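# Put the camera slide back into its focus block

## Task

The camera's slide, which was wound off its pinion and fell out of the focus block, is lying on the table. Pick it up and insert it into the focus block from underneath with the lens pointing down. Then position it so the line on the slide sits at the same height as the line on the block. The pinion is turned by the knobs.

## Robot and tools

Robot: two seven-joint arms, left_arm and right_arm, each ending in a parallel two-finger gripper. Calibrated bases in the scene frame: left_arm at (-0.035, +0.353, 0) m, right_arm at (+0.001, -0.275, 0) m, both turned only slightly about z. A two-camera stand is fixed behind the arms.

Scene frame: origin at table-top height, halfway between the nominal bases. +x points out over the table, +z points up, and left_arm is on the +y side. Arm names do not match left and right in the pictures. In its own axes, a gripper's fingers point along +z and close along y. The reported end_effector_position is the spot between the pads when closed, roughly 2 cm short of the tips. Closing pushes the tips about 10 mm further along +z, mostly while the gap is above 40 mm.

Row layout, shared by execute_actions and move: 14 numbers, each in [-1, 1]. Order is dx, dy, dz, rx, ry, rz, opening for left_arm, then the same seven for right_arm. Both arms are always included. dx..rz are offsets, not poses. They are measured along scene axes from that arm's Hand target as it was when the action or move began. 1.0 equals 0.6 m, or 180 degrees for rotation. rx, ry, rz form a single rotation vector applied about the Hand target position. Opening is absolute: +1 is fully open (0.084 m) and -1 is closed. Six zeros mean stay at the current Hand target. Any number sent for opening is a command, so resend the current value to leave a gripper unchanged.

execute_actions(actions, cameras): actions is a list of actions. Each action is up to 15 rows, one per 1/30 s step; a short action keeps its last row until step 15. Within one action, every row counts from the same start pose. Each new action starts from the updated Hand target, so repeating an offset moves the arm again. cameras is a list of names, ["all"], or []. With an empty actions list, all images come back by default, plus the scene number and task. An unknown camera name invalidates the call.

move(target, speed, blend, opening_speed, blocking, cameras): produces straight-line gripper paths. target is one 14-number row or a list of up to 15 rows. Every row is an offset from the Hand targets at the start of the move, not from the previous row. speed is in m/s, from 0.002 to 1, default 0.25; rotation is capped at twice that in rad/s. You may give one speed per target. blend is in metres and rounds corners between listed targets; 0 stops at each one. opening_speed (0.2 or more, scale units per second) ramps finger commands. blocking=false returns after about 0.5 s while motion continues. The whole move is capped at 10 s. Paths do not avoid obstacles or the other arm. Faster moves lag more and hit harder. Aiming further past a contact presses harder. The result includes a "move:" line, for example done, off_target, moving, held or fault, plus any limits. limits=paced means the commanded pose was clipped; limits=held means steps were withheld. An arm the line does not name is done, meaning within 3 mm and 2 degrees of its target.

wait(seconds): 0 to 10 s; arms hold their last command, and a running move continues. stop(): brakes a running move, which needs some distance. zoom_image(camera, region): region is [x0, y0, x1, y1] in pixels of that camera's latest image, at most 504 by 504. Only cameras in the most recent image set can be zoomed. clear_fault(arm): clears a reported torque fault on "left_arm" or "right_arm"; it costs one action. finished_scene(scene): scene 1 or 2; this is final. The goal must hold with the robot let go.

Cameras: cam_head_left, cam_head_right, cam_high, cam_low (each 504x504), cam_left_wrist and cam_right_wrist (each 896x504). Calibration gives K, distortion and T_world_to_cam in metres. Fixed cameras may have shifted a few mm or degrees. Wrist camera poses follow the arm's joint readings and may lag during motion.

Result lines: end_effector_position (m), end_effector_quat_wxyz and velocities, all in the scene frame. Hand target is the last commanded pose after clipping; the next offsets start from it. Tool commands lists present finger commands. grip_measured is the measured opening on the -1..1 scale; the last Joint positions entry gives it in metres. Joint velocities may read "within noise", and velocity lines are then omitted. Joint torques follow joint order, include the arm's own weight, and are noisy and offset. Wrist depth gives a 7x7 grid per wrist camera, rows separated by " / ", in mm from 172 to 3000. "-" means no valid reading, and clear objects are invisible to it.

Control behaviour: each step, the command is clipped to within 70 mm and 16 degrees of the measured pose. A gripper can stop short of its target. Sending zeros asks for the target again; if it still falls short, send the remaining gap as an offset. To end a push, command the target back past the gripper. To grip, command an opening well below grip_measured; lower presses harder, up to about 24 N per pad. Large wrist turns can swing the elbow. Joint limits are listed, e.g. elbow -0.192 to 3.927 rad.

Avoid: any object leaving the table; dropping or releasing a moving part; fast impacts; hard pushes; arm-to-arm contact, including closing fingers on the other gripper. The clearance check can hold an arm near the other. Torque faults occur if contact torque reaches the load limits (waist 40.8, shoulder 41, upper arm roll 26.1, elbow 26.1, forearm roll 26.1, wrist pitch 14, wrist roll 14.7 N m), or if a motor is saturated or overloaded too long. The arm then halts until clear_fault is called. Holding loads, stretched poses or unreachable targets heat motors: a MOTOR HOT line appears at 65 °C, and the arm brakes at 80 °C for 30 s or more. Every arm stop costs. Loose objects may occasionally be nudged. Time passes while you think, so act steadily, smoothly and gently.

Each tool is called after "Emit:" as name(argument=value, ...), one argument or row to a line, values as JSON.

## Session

Emit:
execute_actions(
  actions=[],
)

Scene clock: 0.00 s.
left_arm: end_effector_position=(+0.4449, +0.2013, +0.2969) grip_measured=+1.00 end_effector_quat_wxyz=(+0.108, +0.423, -0.573, +0.693) | right_arm: end_effector_position=(+0.5059, -0.1356, +0.2054) grip_measured=+1.00 end_effector_quat_wxyz=(-0.468, +0.369, +0.527, +0.606)
Joint positions: left_arm=[-1.578 -1.543 1.527 0.552 0.206 0.057 2.093 0.084] | right_arm=[0.181 0.782 -0.556 1.307 1.675 2.174 -2.834 0.084]
Joint velocities: within noise
Joint torques (N m): no reading
Wrist depth (mm): cam_left_wrist=[2151 2325 2213 2038 1930 527 1715 / 2422 2414 2220 2125 1996 551 1749 / 2696 2528 2389 2185 2068 621 961 / 2793 2685 2474 2213 239 202 788 / 2614 2749 2654 - 220 201 242 / 2405 2805 2717 - 225 209 186 / 2185 2595 2851 2706 229 221 182] | cam_right_wrist=[2309 2279 2249 2228 2294 2257 2257 / 2206 2185 2206 2220 2249 2185 2158 / 728 2206 2158 2172 2145 2112 2172 / 632 885 635 323 2138 2125 2087 / 2099 925 292 322 2087 2068 2119 / 2032 2044 2008 315 2020 2056 2080 / 859 1069 - 311 2020 1991 1957]
Hand target: left_arm +0.4449, +0.2013, +0.2969; +0.108, +0.423, -0.573, +0.693 | right_arm +0.5059, -0.1356, +0.2054; +0.468, -0.369, -0.527, -0.606
Tool commands: left_gripper/opening=+1.0 right_gripper/opening=+1.0
camera_calibration:
cam_left_wrist: T_world_to_cam=[[-0.629974, -0.317686, -0.708666, 0.587328], [0.61794, 0.347669, -0.705178, -0.0743324], [0.470406, -0.882158, -0.0227118, 0.107951], [0, 0, 0, 1]] pos_world=[0.365154, 0.307658, 0.366253]
cam_right_wrist: T_world_to_cam=[[0.958523, -0.00311275, 0.284997, -0.507544], [0.279159, 0.21189, -0.936575, 0.153859], [-0.0574729, 0.977288, 0.203971, 0.249058], [0, 0, 0, 1]] pos_world=[0.457856, -0.277582, 0.237949]

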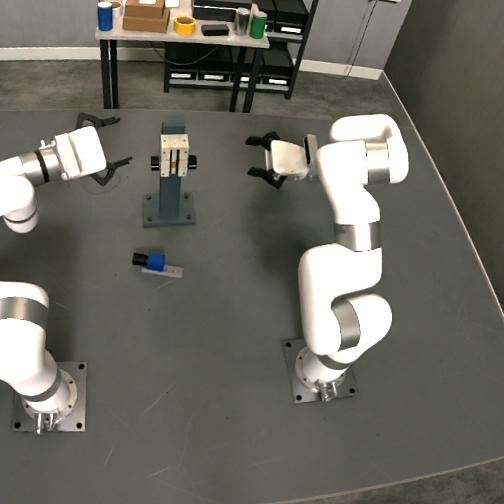

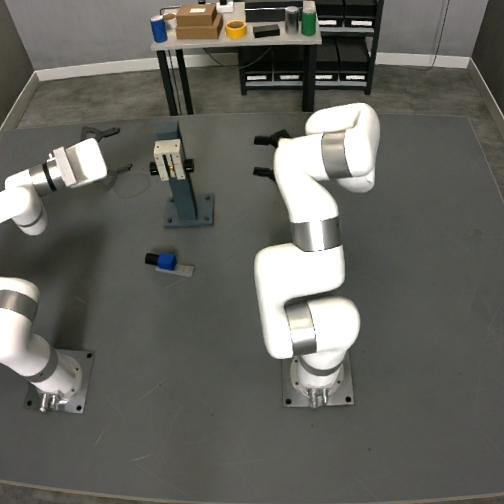

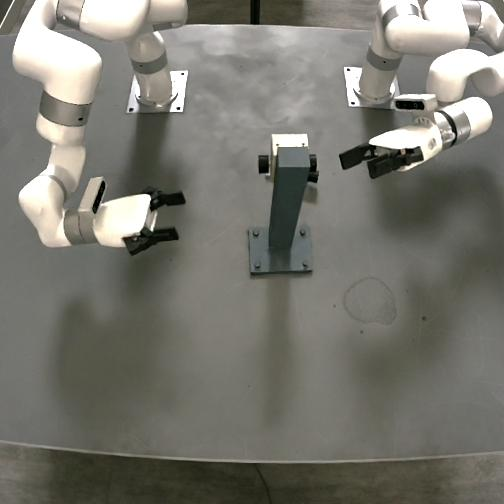

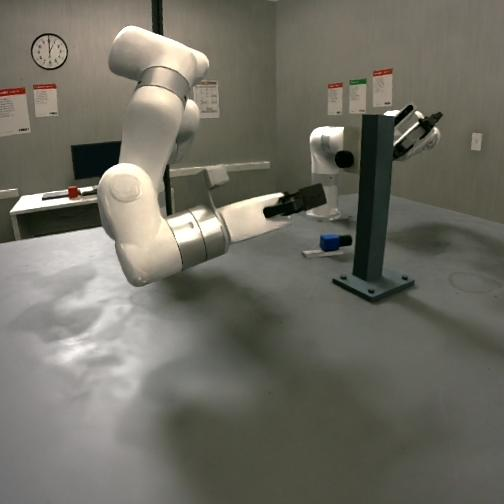

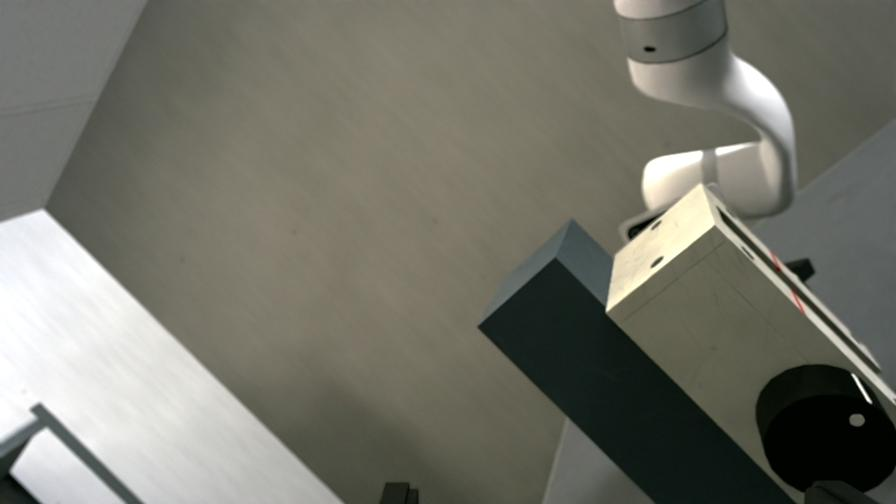

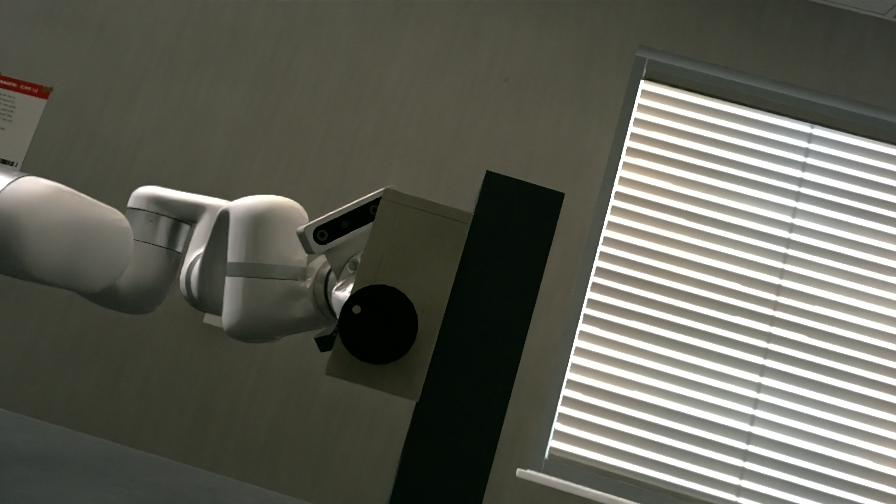

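Emit:
zoom_image(
  camera="cam_head_left",
  region=[120, 235, 200, 295],
)

Emit:
zoom_image(
  camera="cam_head_right",
  region=[130, 235, 210, 295],
)

Emit:
zoom_image(
  camera="cam_head_left",
  region=[130, 100, 220, 230],
)

Emit:
zoom_image(
  camera="cam_low",
  region=[290, 220, 370, 270],
)

Scaled by 6.300 from the camera's 504x504 image, which has a finer 720x720 frame.

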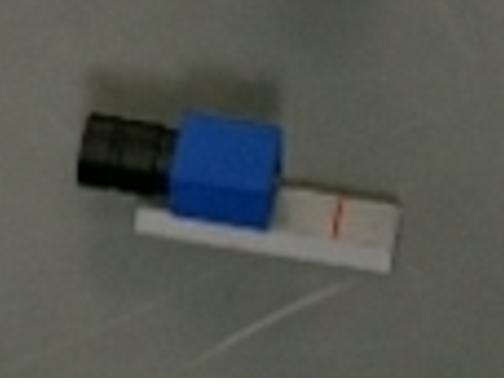

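Scaled by 6.300 from the camera's 504x504 image, which has a finer 720x720 frame.

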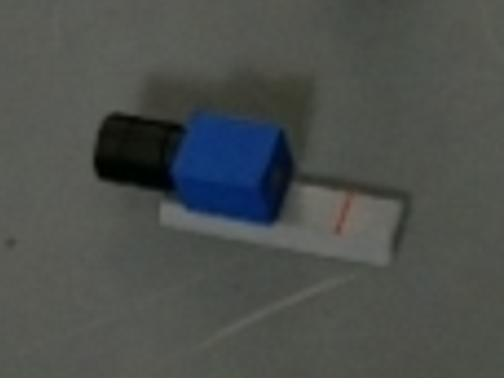

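Scaled by 3.877 from the camera's 504x504 image, which has a finer 720x720 frame.

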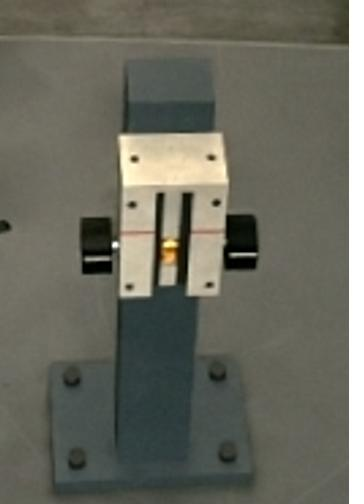

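Scaled by 6.300 from the camera's 504x504 image, which has a finer 720x720 frame.

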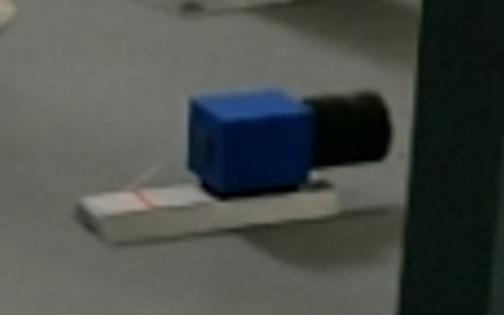

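Emit:
move(
  target=[-0.2998,-0.1355,-0.028,0.4134,0.2737,0.0520,1, -0.0515,-0.0573,-0.0257,-0.0569,0.0946,-0.0064,1],
  speed=0.3,
  cameras=["cam_left_wrist","cam_right_wrist","cam_head_right"],
)

Emit:
zoom_image(
  camera="cam_left_wrist",
  region=[300, 150, 600, 450],
)

Scene clock: 47.90 s.
left_arm: end_effector_position=(+0.2651, +0.1200, +0.2801) grip_measured=+1.00 end_effector_quat_wxyz=(+0.000, +0.674, -0.739, +0.000) | right_arm: end_effector_position=(+0.4750, -0.1700, +0.1900) grip_measured=+1.00 end_effector_quat_wxyz=(+0.500, -0.500, -0.500, -0.501)
Joint positions: left_arm=[-1.114 -0.365 0.395 0.933 0.145 1.275 0.872 0.084] | right_arm=[0.232 0.668 -0.681 1.164 1.528 2.073 -2.604 0.084]
Joint torques (N m): left_arm=[-6.05 -4.02 -3.55 22.67 -3.33 0.04 -1.44] | right_arm=[2.77 -25.91 -8.28 6.02 -0.54 0.6 1.02]
Wrist depth (mm): cam_left_wrist=[396 396 395 395 393 392 391 / 398 395 395 395 393 394 392 / 397 398 396 396 393 395 394 / 385 386 397 397 394 395 395 / 256 386 398 396 395 394 395 / 386 387 398 363 395 394 395 / 400 400 397 398 397 397 396] | cam_right_wrist=[403 400 2138 2106 2132 2119 2125 / 405 398 2125 348 2093 2125 2080 / 429 448 2112 341 2106 2087 2093 / 643 2099 - 340 2093 2062 2119 / 2132 2068 2112 344 2125 2106 2087 / 2087 2125 2080 345 2099 2080 2093 / 867 862 853 344 837 832 826]
Hand target: left_arm +0.2651, +0.1200, +0.2801; +0.000, -0.674, +0.739, +0.000 | right_arm +0.4750, -0.1700, +0.1900; +0.500, -0.500, -0.500, -0.501
Off the commanded pose: left_arm 0.000 m, 0 deg | right_arm 0.000 m, 0 deg.
move: done
camera_calibration:
cam_left_wrist: T_world_to_cam=[[-0.995058, 0.0992895, -0.00100056, 0.284795], [0.0992724, 0.994998, 0.0110962, -0.0875889], [0.0020973, 0.0109421, -0.999938, 0.411148], [0, 0, 0, 1]] pos_world=[0.291221, 0.0543748, 0.41238]
cam_right_wrist: T_world_to_cam=[[0.999959, 0.00193898, -0.00885325, -0.436559], [-0.0089146, 0.0343253, -0.999371, 0.273852], [-0.00163387, 0.999409, 0.0343412, 0.293538], [0, 0, 0, 1]] pos_world=[0.439462, -0.301918, 0.259735]
Images, in order (width x height): cam_head_right 504x504, cam_left_wrist 896x504, cam_right_wrist 896x504.

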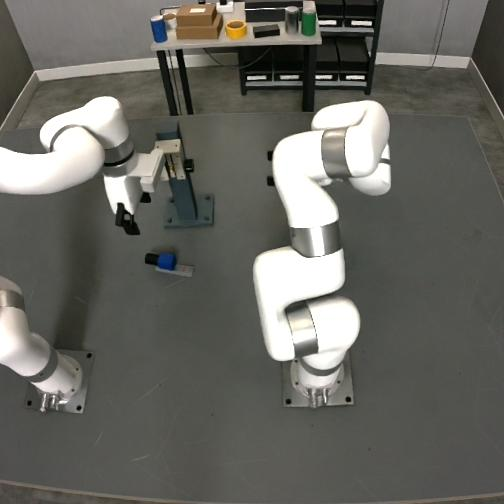

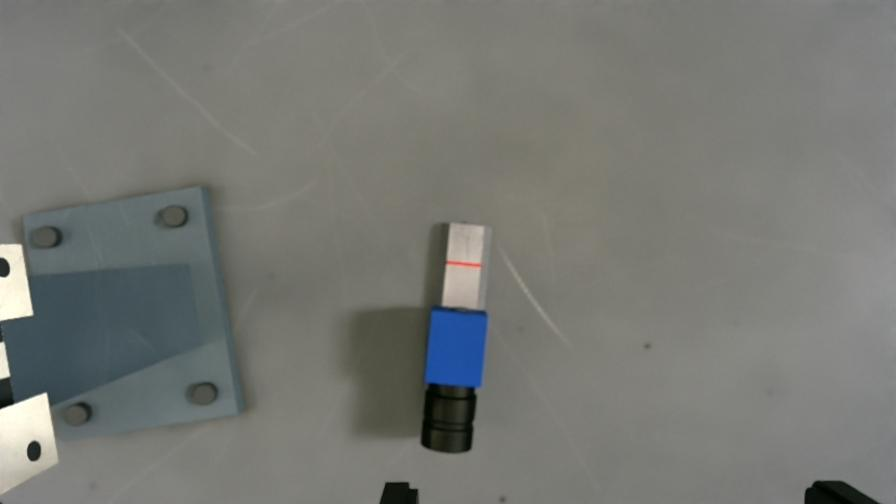

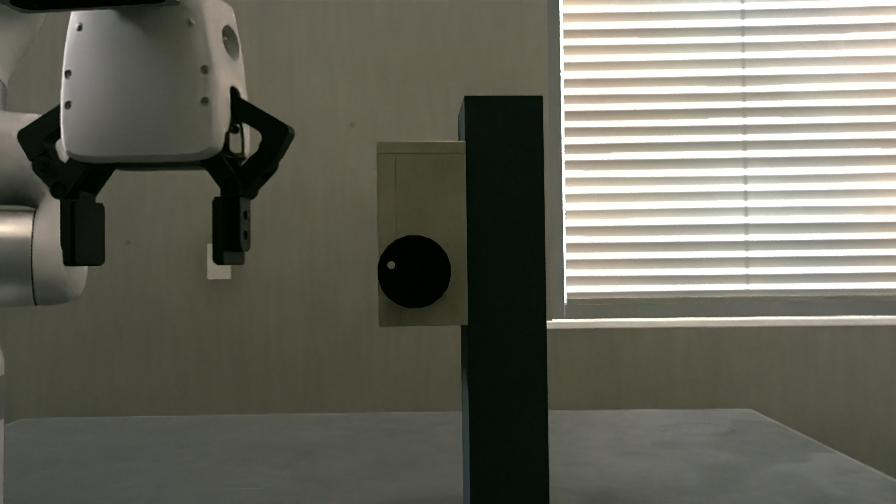

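Scaled by 1.680 from the camera's 896x504 image, which has a finer 1280x720 frame.

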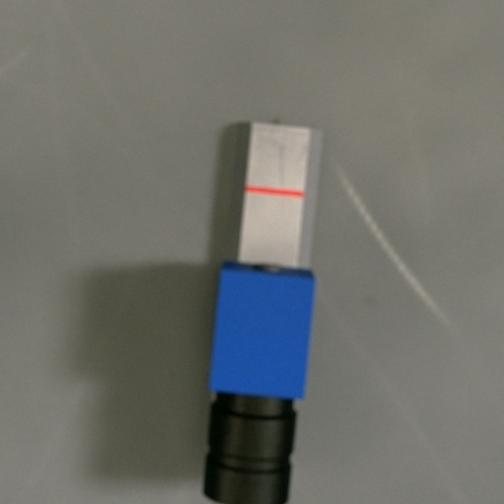

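Emit:
move(
  target=[0.0453,-0.0138,-0.14,0,0,-0.0264,1, 0,0,0,0,0,0,1],
  speed=0.25,
  cameras=["cam_left_wrist"],
)

Emit:
zoom_image(
  camera="cam_left_wrist",
  region=[300, 204, 600, 504],
)

Emit:
zoom_image(
  camera="cam_right_wrist",
  region=[340, 80, 590, 350],
)

Scene clock: 71.70 s.
left_arm: end_effector_position=(+0.2922, +0.1118, +0.1961) grip_measured=+1.00 end_effector_quat_wxyz=(+0.000, -0.643, +0.766, +0.000) | right_arm: end_effector_position=(+0.4750, -0.1700, +0.1900) grip_measured=+1.00 end_effector_quat_wxyz=(+0.500, -0.500, -0.500, -0.501)
Joint positions: left_arm=[-1.122 -0.202 0.471 0.83 0.108 1.013 1.023 0.084] | right_arm=[0.232 0.668 -0.681 1.164 1.528 2.073 -2.604 0.084]
Joint torques (N m): left_arm=[-6.03 -7.24 0.23 21.77 -3.6 -4.15 1.31] | right_arm=[2.78 -25.79 -8.4 6.14 -0.52 0.57 1.02]
Wrist depth (mm): cam_left_wrist=[312 312 311 310 310 310 310 / 313 313 312 312 311 310 310 / 314 312 313 312 311 311 311 / 302 313 313 312 311 312 311 / 302 301 313 314 312 311 312 / 228 302 313 313 312 312 312 / 225 303 313 314 313 313 312] | cam_right_wrist=[446 381 2106 2145 2119 2119 2106 / 672 380 2119 348 2132 2119 2106 / 659 387 421 340 2062 2099 2106 / 634 387 393 340 2087 2068 2099 / 421 2044 403 346 2087 2099 2112 / 1112 2099 2074 344 2074 2087 2099 / 864 858 853 343 837 836 831]
Hand target: left_arm +0.2922, +0.1118, +0.1961; +0.000, -0.643, +0.766, +0.000 | right_arm +0.4750, -0.1700, +0.1900; +0.500, -0.500, -0.500, -0.501
Off the commanded pose: left_arm 0.000 m, 0 deg | right_arm 0.000 m, 0 deg.
move: done
camera_calibration:
cam_left_wrist: T_world_to_cam=[[-0.983427, 0.181303, -0.000852455, 0.299942], [0.181282, 0.983367, 0.0112113, -0.10377], [0.00287091, 0.0108709, -0.999937, 0.326982], [0, 0, 0, 1]] pos_world=[0.312844, 0.0441093, 0.32838]
Images, in order (width x height): cam_left_wrist 896x504.

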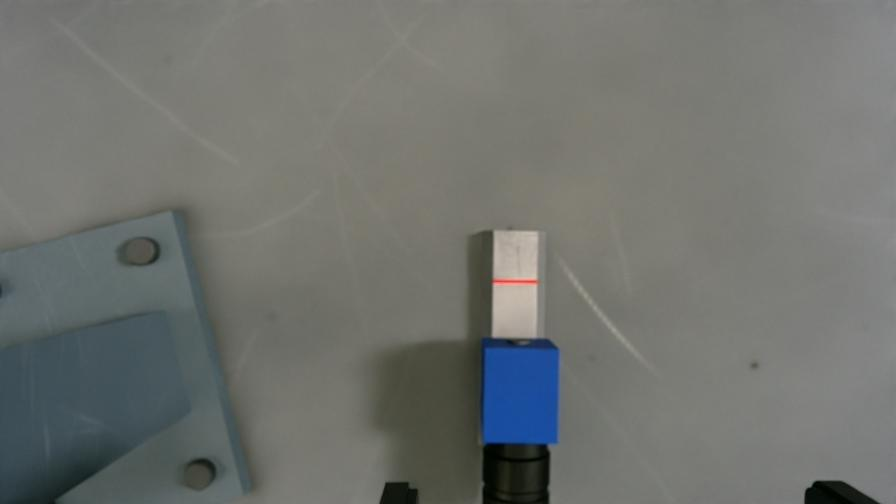

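Scaled by 1.680 from the camera's 896x504 image, which has a finer 1280x720 frame.

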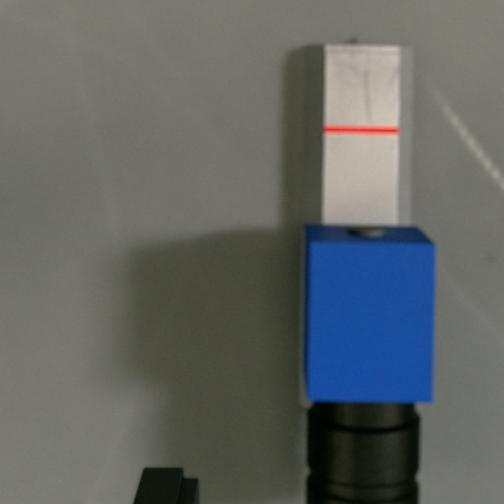

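This scene's latest camera images include none from cam_right_wrist. They are from: cam_left_wrist. cam_right_wrist's image comes with the result of a call that names it in "cameras".

Emit:
move(
  target=[
    [0.0062,-0.0033,-0.2377,0,0,0,1, 0,0,0,0,0,0,1],
    [0.0062,-0.0033,-0.2377,0,0,0,-1, 0,0,0,0,0,0,1],
    [0.0062,-0.0033,-0.05,0,0,0,-1, 0,0,0,0,0,0,1],
  ],
  speed=0.2,
  opening_speed=1.5,
  cameras=["cam_left_wrist","cam_right_wrist"],
)

Emit:
zoom_image(
  camera="cam_left_wrist",
  region=[400, 230, 700, 504],
)

Emit:
zoom_image(
  camera="cam_right_wrist",
  region=[340, 80, 590, 350],
)

Scene clock: 97.37 s.
left_arm: end_effector_position=(+0.2960, +0.1098, +0.1660) grip_measured=-0.29 end_effector_quat_wxyz=(+0.000, -0.643, +0.766, +0.000) | right_arm: end_effector_position=(+0.4750, -0.1700, +0.1900) grip_measured=+1.00 end_effector_quat_wxyz=(+0.500, -0.500, -0.500, -0.501)
Joint positions: left_arm=[-1.132 -0.142 0.493 0.793 0.085 0.92 1.045 0.031] | right_arm=[0.232 0.668 -0.681 1.164 1.528 2.073 -2.604 0.084]
Joint torques (N m): left_arm=[-5.78 -25.87 -2.76 23.23 3.49 -0.7 -1.41] | right_arm=[2.74 -25.82 -8.35 6.01 -0.48 0.66 1.08]
Wrist depth (mm): cam_left_wrist=[282 281 282 281 280 280 280 / 283 282 282 281 281 281 280 / 283 282 283 282 282 280 281 / 271 283 282 - - 281 281 / 272 280 283 - - 282 282 / 223 271 284 - - 283 282 / 215 273 284 - - 283 282] | cam_right_wrist=[406 378 2132 2112 2093 2119 2099 / 664 378 2132 347 2112 2119 2099 / 662 385 2125 341 2099 2074 2145 / 640 386 408 340 2087 2112 2112 / 643 387 398 346 2112 2087 2145 / 1108 411 2106 346 2093 2080 2050 / 869 397 849 344 838 832 830]
Hand target: left_arm +0.2960, +0.1098, +0.1661; +0.000, -0.643, +0.766, +0.000 | right_arm +0.4750, -0.1700, +0.1900; +0.500, -0.500, -0.500, -0.501
Off the commanded pose: left_arm 0.000 m, 0 deg | right_arm 0.000 m, 0 deg.
move: done
camera_calibration:
cam_left_wrist: T_world_to_cam=[[-0.983409, 0.1814, -0.000850106, 0.303987], [0.181379, 0.983349, 0.0112119, -0.102283], [0.00286978, 0.0108717, -0.999937, 0.296894], [0, 0, 0, 1]] pos_world=[0.316644, 0.0422094, 0.29828]
cam_right_wrist: T_world_to_cam=[[0.999959, 0.00193898, -0.00885325, -0.436559], [-0.0089146, 0.0343253, -0.999371, 0.273852], [-0.00163387, 0.999409, 0.0343412, 0.293538], [0, 0, 0, 1]] pos_world=[0.439462, -0.301918, 0.259735]
Images, in order (width x height): cam_left_wrist 896x504, cam_right_wrist 896x504.

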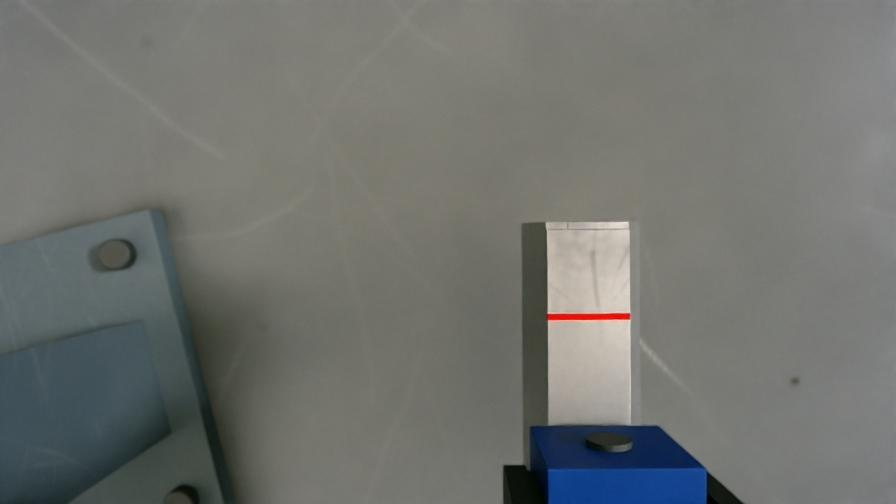

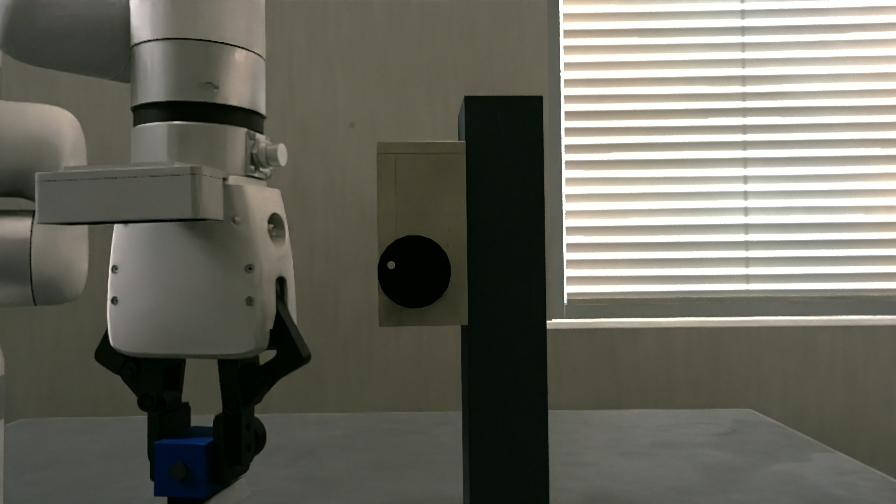

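Scaled by 1.680 from the camera's 896x504 image, which has a finer 1280x720 frame.

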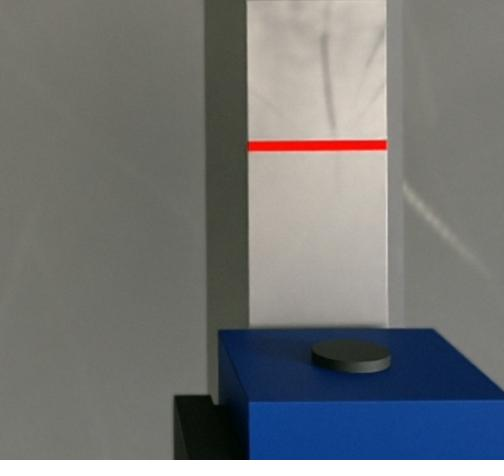

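Scaled by 1.867 from the camera's 896x504 image, which has a finer 1280x720 frame.

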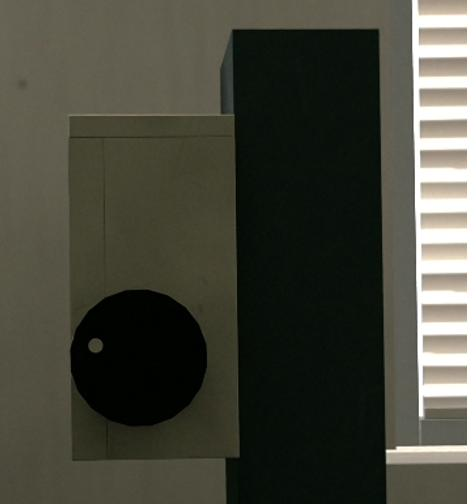

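Emit:
move(
  target=[
    [-0.01,-0.0497,0.115,0,0,0.574,-1, 0,0,0,0,0,0,1],
    [0.065,-0.0747,-0.035,-0.4178,-0.3718,0.4386,-1, 0,0,0,0,0,0,1],
  ],
  speed=0.4,
  blend=[0.01,0],
  cameras=["cam_left_wrist","cam_right_wrist","cam_head_right"],
)

Scene clock: 111.43 s.
left_arm: end_effector_position=(+0.3350, +0.0649, +0.1451) grip_measured=-0.29 end_effector_quat_wxyz=(-0.021, +0.707, +0.020, +0.707) | right_arm: end_effector_position=(+0.4750, -0.1700, +0.1900) grip_measured=+1.00 end_effector_quat_wxyz=(+0.500, -0.500, -0.500, -0.501)
Joint positions: left_arm=[-0.98 0.324 -0.19 0.583 1.921 1.536 -2.872 0.031] | right_arm=[0.232 0.668 -0.681 1.164 1.528 2.073 -2.604 0.084]
Joint torques (N m): left_arm=[-5.78 -16.23 1.32 14.41 -2.47 5.69 -1.4] | right_arm=[2.78 -25.94 -8.37 6.18 -0.43 0.69 1]
Wrist depth (mm): cam_left_wrist=[2528 2604 - 191 199 2165 2448 / 2566 2595 - 192 200 204 2457 / 2547 2624 - 191 200 2093 2474 / 2492 2634 - - 2119 2106 2492 / 2519 2575 - - 1493 2099 2431 / 2538 2664 - - 2125 2125 2474 / 654 648 646 - - 621 615] | cam_right_wrist=[2145 2106 2099 2125 2125 2132 2112 / 2099 2099 2145 348 2112 2068 2138 / 655 2138 - 342 2112 2138 2093 / 662 2112 - 340 2138 2093 2062 / 2112 2132 2119 344 2074 2112 2068 / 2093 2080 2068 345 2080 2062 2080 / 318 337 360 345 838 833 830]
Hand target: left_arm +0.3350, +0.0650, +0.1451; -0.021, +0.707, +0.020, +0.707 | right_arm +0.4750, -0.1700, +0.1900; +0.500, -0.500, -0.500, -0.501
Off the commanded pose: left_arm 0.000 m, 0 deg | right_arm 0.000 m, 0 deg.
move: done
camera_calibration:
cam_left_wrist: T_world_to_cam=[[0.0584325, -0.998257, -0.00830717, 0.0791451], [-0.0118356, 0.00762806, -0.999901, 0.209772], [0.998221, 0.0585251, -0.0113692, -0.203578], [0, 0, 0, 1]] pos_world=[0.201074, 0.0893215, 0.208094]
cam_right_wrist: T_world_to_cam=[[0.999959, 0.00193898, -0.00885325, -0.436559], [-0.0089146, 0.0343253, -0.999371, 0.273852], [-0.00163387, 0.999409, 0.0343412, 0.293538], [0, 0, 0, 1]] pos_world=[0.439462, -0.301918, 0.259735]
Images, in order (width x height): cam_head_right 504x504, cam_left_wrist 896x504, cam_right_wrist 896x504.

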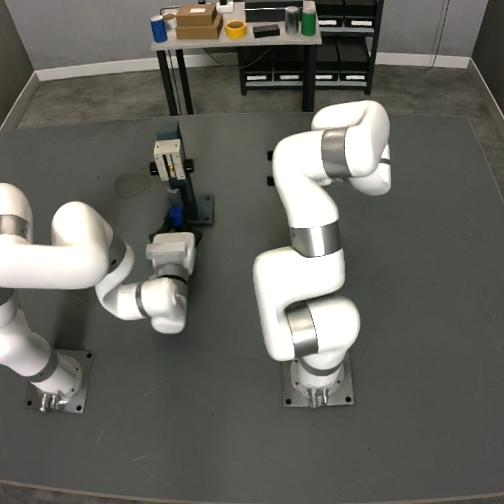

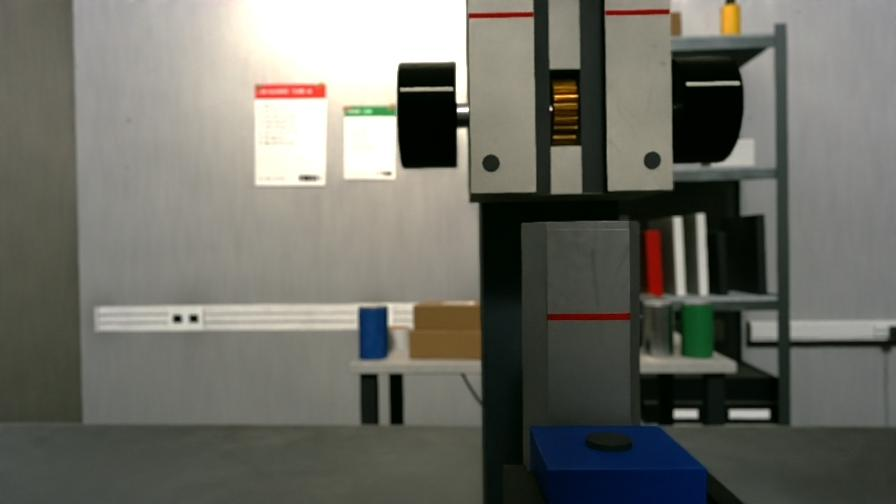

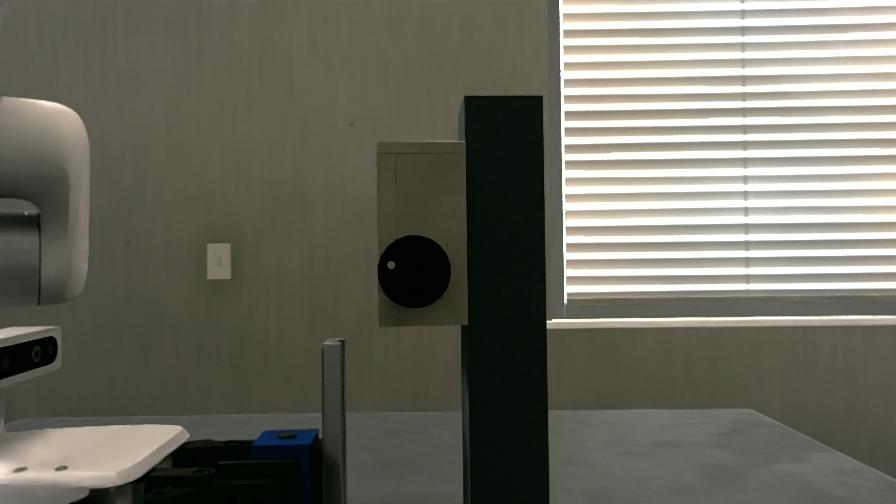

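Emit:
zoom_image(
  camera="cam_left_wrist",
  region=[455, 0, 685, 220],
)

Emit:
zoom_image(
  camera="cam_left_wrist",
  region=[510, 205, 660, 435],
)

Emit:
zoom_image(
  camera="cam_right_wrist",
  region=[300, 320, 484, 504],
)

Emit:
zoom_image(
  camera="cam_right_wrist",
  region=[360, 85, 560, 335],
)

Scaled by 2.191 from the camera's 896x504 image, which has a finer 1280x720 frame.

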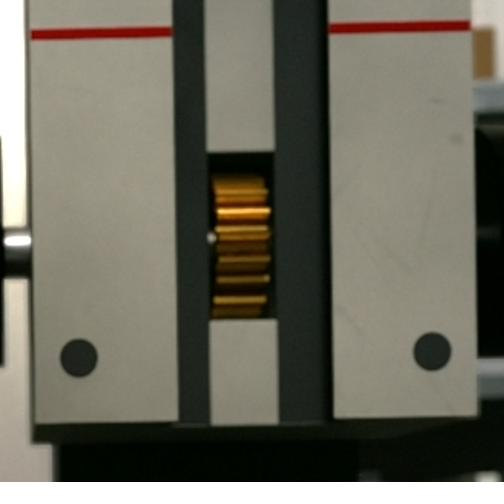

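Scaled by 2.191 from the camera's 896x504 image, which has a finer 1280x720 frame.

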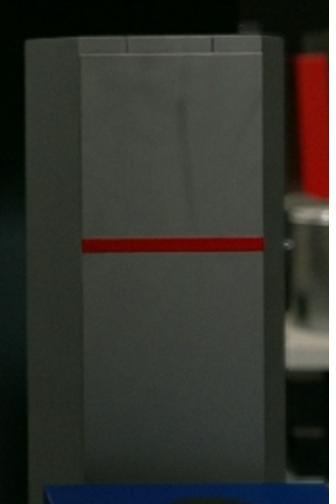

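Scaled by 2.739 from the camera's 896x504 image, which has a finer 1280x720 frame.

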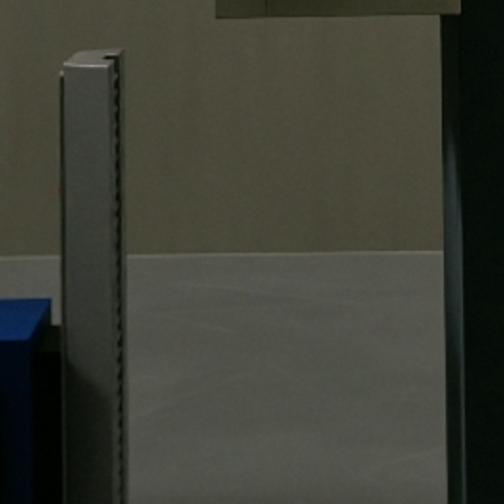

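Scaled by 2.016 from the camera's 896x504 image, which has a finer 1280x720 frame.

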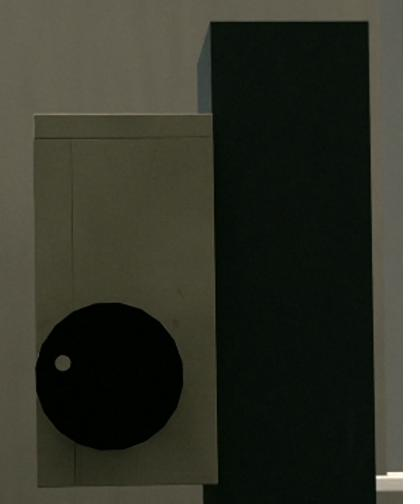

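Emit:
move(
  target=[0.0508,-0.0005,0.0067,-0.0023,-0.0001,-0.0028,-1, 0,0,0,0,0,0,1],
  speed=0.1,
  cameras=["cam_left_wrist","cam_right_wrist"],
)

Emit:
zoom_image(
  camera="cam_left_wrist",
  region=[520, 160, 670, 350],
)

Emit:
zoom_image(
  camera="cam_left_wrist",
  region=[450, 0, 730, 240],
)

Emit:
zoom_image(
  camera="cam_right_wrist",
  region=[355, 300, 455, 400],
)

Scene clock: 148.67 s.
left_arm: end_effector_position=(+0.3654, +0.0647, +0.1491) grip_measured=-0.29 end_effector_quat_wxyz=(-0.015, +0.707, +0.020, +0.707) | right_arm: end_effector_position=(+0.4750, -0.1700, +0.1900) grip_measured=+1.00 end_effector_quat_wxyz=(+0.500, -0.500, -0.500, -0.501)
Joint positions: left_arm=[-0.934 0.329 -0.144 0.617 2.011 1.486 -2.864 0.031] | right_arm=[0.232 0.668 -0.681 1.164 1.528 2.073 -2.604 0.084]
Joint torques (N m): left_arm=[5.29 -16.83 1.3 15.54 4.51 2.1 1.29] | right_arm=[2.82 -25.95 -8.4 6.15 -0.54 0.66 0.95]
Wrist depth (mm): cam_left_wrist=[2556 2547 - - - 2474 2389 / 2547 - - - - 2465 2439 / 2528 2604 - - 204 2422 2397 / 2538 2595 - - 2340 2093 2397 / 2547 2519 - - 1471 2026 2405 / 2501 2566 - - 2068 2032 2414 / 654 652 647 - - 635 635] | cam_right_wrist=[2125 2106 2080 2132 2151 2132 2132 / 2106 2125 2099 347 2145 2099 2050 / 657 2087 - 341 2106 2125 2093 / 664 2074 - 340 2106 2087 2106 / 2087 2056 2119 346 2093 2062 2087 / 2093 2106 2093 345 2106 2112 2099 / 315 328 342 345 836 839 830]
Hand target: left_arm +0.3654, +0.0647, +0.1491; -0.015, +0.707, +0.020, +0.707 | right_arm +0.4750, -0.1700, +0.1900; +0.500, -0.500, -0.500, -0.501
Off the commanded pose: left_arm 0.000 m, 0 deg | right_arm 0.000 m, 0 deg.
move: done
camera_calibration:
cam_left_wrist: T_world_to_cam=[[0.0496893, -0.998764, -0.00111838, 0.0793149], [-0.0114093, 0.000552068, -0.999935, 0.21448], [0.9987, 0.0496988, -0.0113677, -0.233465], [0, 0, 0, 1]] pos_world=[0.231667, 0.0907014, 0.211901]
cam_right_wrist: T_world_to_cam=[[0.999959, 0.00193898, -0.00885325, -0.436559], [-0.0089146, 0.0343253, -0.999371, 0.273852], [-0.00163387, 0.999409, 0.0343412, 0.293538], [0, 0, 0, 1]] pos_world=[0.439462, -0.301918, 0.259735]
Images, in order (width x height): cam_left_wrist 896x504, cam_right_wrist 896x504.

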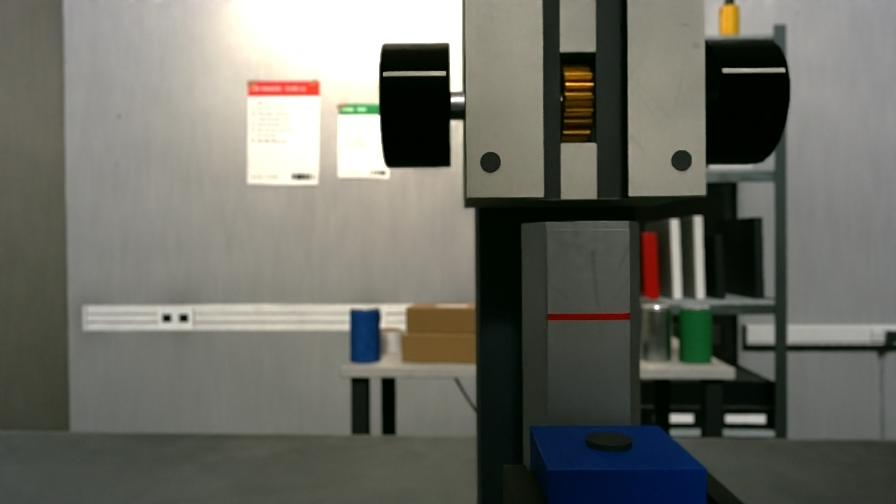

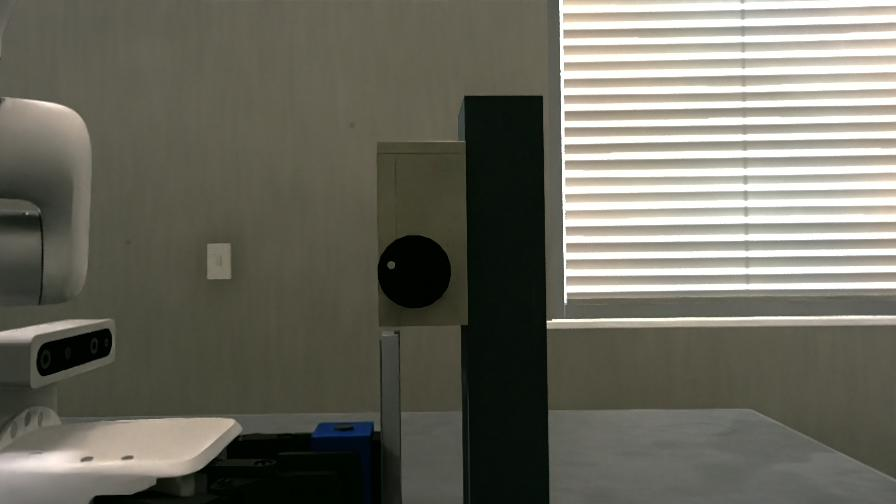

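Scaled by 2.653 from the camera's 896x504 image, which has a finer 1280x720 frame.

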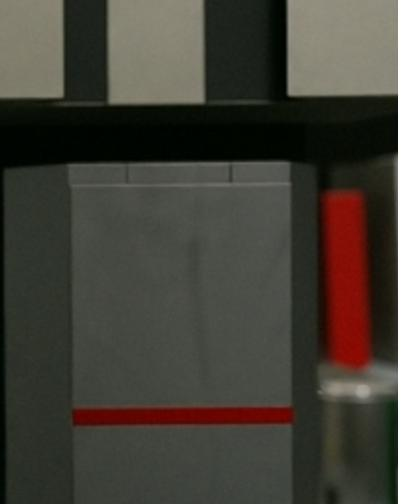

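Scaled by 1.800 from the camera's 896x504 image, which has a finer 1280x720 frame.

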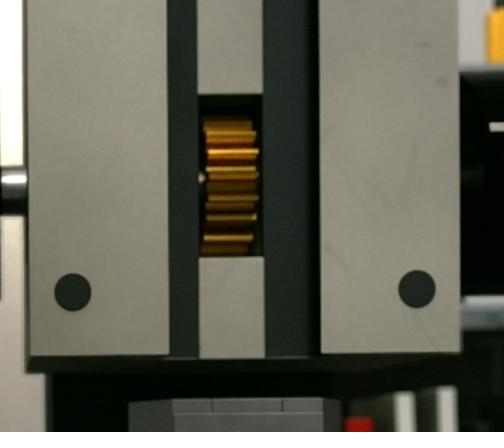

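Scaled by 5.040 from the camera's 896x504 image, which has a finer 1280x720 frame.

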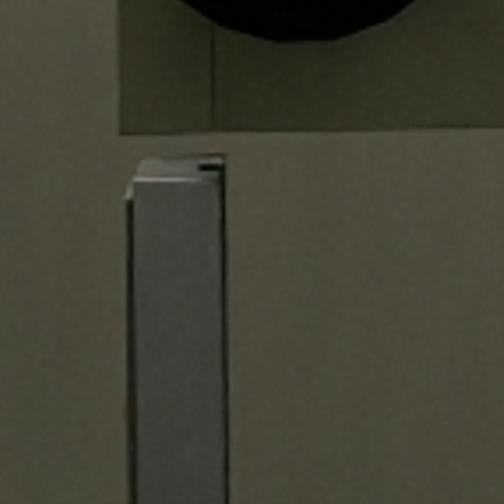

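Emit:
move(
  target=[
    [-0.0005,0.0006,0,0,0,0,-1, 0,0,0,0,0,0,1],
    [-0.0005,0.0006,0.0108,0,0,0,-1, 0,0,0,0,0,0,1],
  ],
  speed=0.03,
  cameras=["cam_left_wrist","cam_right_wrist"],
)

Emit:
zoom_image(
  camera="cam_left_wrist",
  region=[520, 160, 670, 350],
)

Emit:
zoom_image(
  camera="cam_right_wrist",
  region=[355, 300, 455, 400],
)

Scene clock: 167.23 s.
left_arm: end_effector_position=(+0.3651, +0.0650, +0.1555) grip_measured=-0.29 end_effector_quat_wxyz=(-0.015, +0.707, +0.020, +0.707) | right_arm: end_effector_position=(+0.4750, -0.1700, +0.1900) grip_measured=+1.00 end_effector_quat_wxyz=(+0.500, -0.500, -0.500, -0.501)
Joint positions: left_arm=[-0.932 0.305 -0.145 0.61 2.008 1.477 -2.851 0.031] | right_arm=[0.232 0.668 -0.681 1.164 1.528 2.073 -2.604 0.084]
Joint torques (N m): left_arm=[5.29 -32.35 -1.97 9.7 -2.44 2.19 1.37] | right_arm=[2.7 -25.76 -8.38 6.13 -0.37 0.67 0.97]
Wrist depth (mm): cam_left_wrist=[2538 2634 - - - 2235 2414 / 2501 - - - - - 2431 / 2566 2585 - - - 2414 2414 / 2510 2547 - - 2080 2062 2422 / 2575 2566 - - 1477 2056 2405 / 2556 2644 - - 2099 2074 2381 / 675 673 - - - 659 655] | cam_right_wrist=[2087 2099 2119 2112 2080 2106 2138 / 2138 2132 2138 347 2080 2093 2112 / 662 2138 - 341 2138 2093 2087 / 664 2125 - 340 2087 2132 2093 / 2106 2093 2093 345 2080 2068 2087 / 2151 2138 2099 346 2080 2106 2074 / 315 319 342 344 831 832 833]
Hand target: left_arm +0.3651, +0.0650, +0.1556; -0.015, +0.707, +0.020, +0.707 | right_arm +0.4750, -0.1700, +0.1900; +0.500, -0.500, -0.500, -0.501
Off the commanded pose: left_arm 0.000 m, 0 deg | right_arm 0.000 m, 0 deg.
move: done
camera_calibration:
cam_left_wrist: T_world_to_cam=[[0.0496893, -0.998764, -0.00111838, 0.0796317], [-0.0114093, 0.000552068, -0.999935, 0.220877], [0.9987, 0.0496988, -0.0113677, -0.233207], [0, 0, 0, 1]] pos_world=[0.231467, 0.0910014, 0.218301]
cam_right_wrist: T_world_to_cam=[[0.999959, 0.00193898, -0.00885325, -0.436559], [-0.0089146, 0.0343253, -0.999371, 0.273852], [-0.00163387, 0.999409, 0.0343412, 0.293538], [0, 0, 0, 1]] pos_world=[0.439462, -0.301918, 0.259735]
Images, in order (width x height): cam_left_wrist 896x504, cam_right_wrist 896x504.

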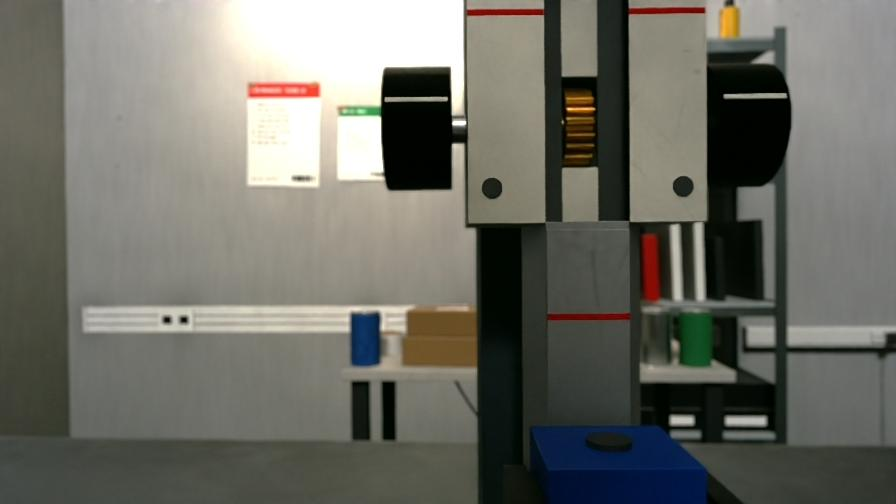

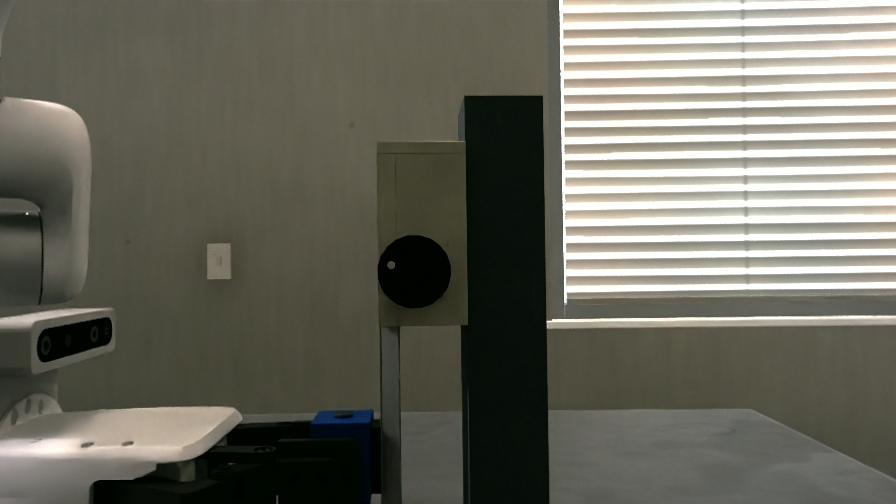

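Scaled by 2.653 from the camera's 896x504 image, which has a finer 1280x720 frame.

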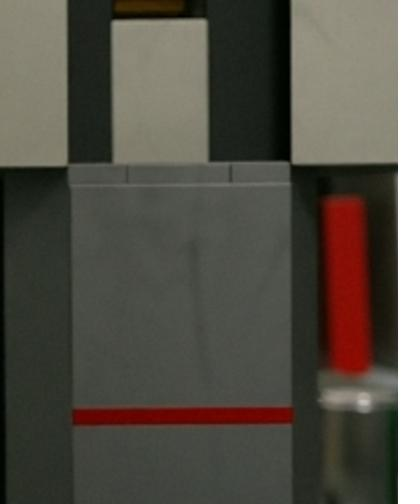

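Scaled by 5.040 from the camera's 896x504 image, which has a finer 1280x720 frame.

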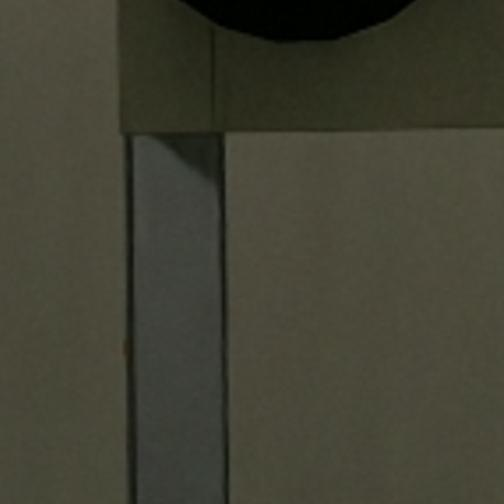

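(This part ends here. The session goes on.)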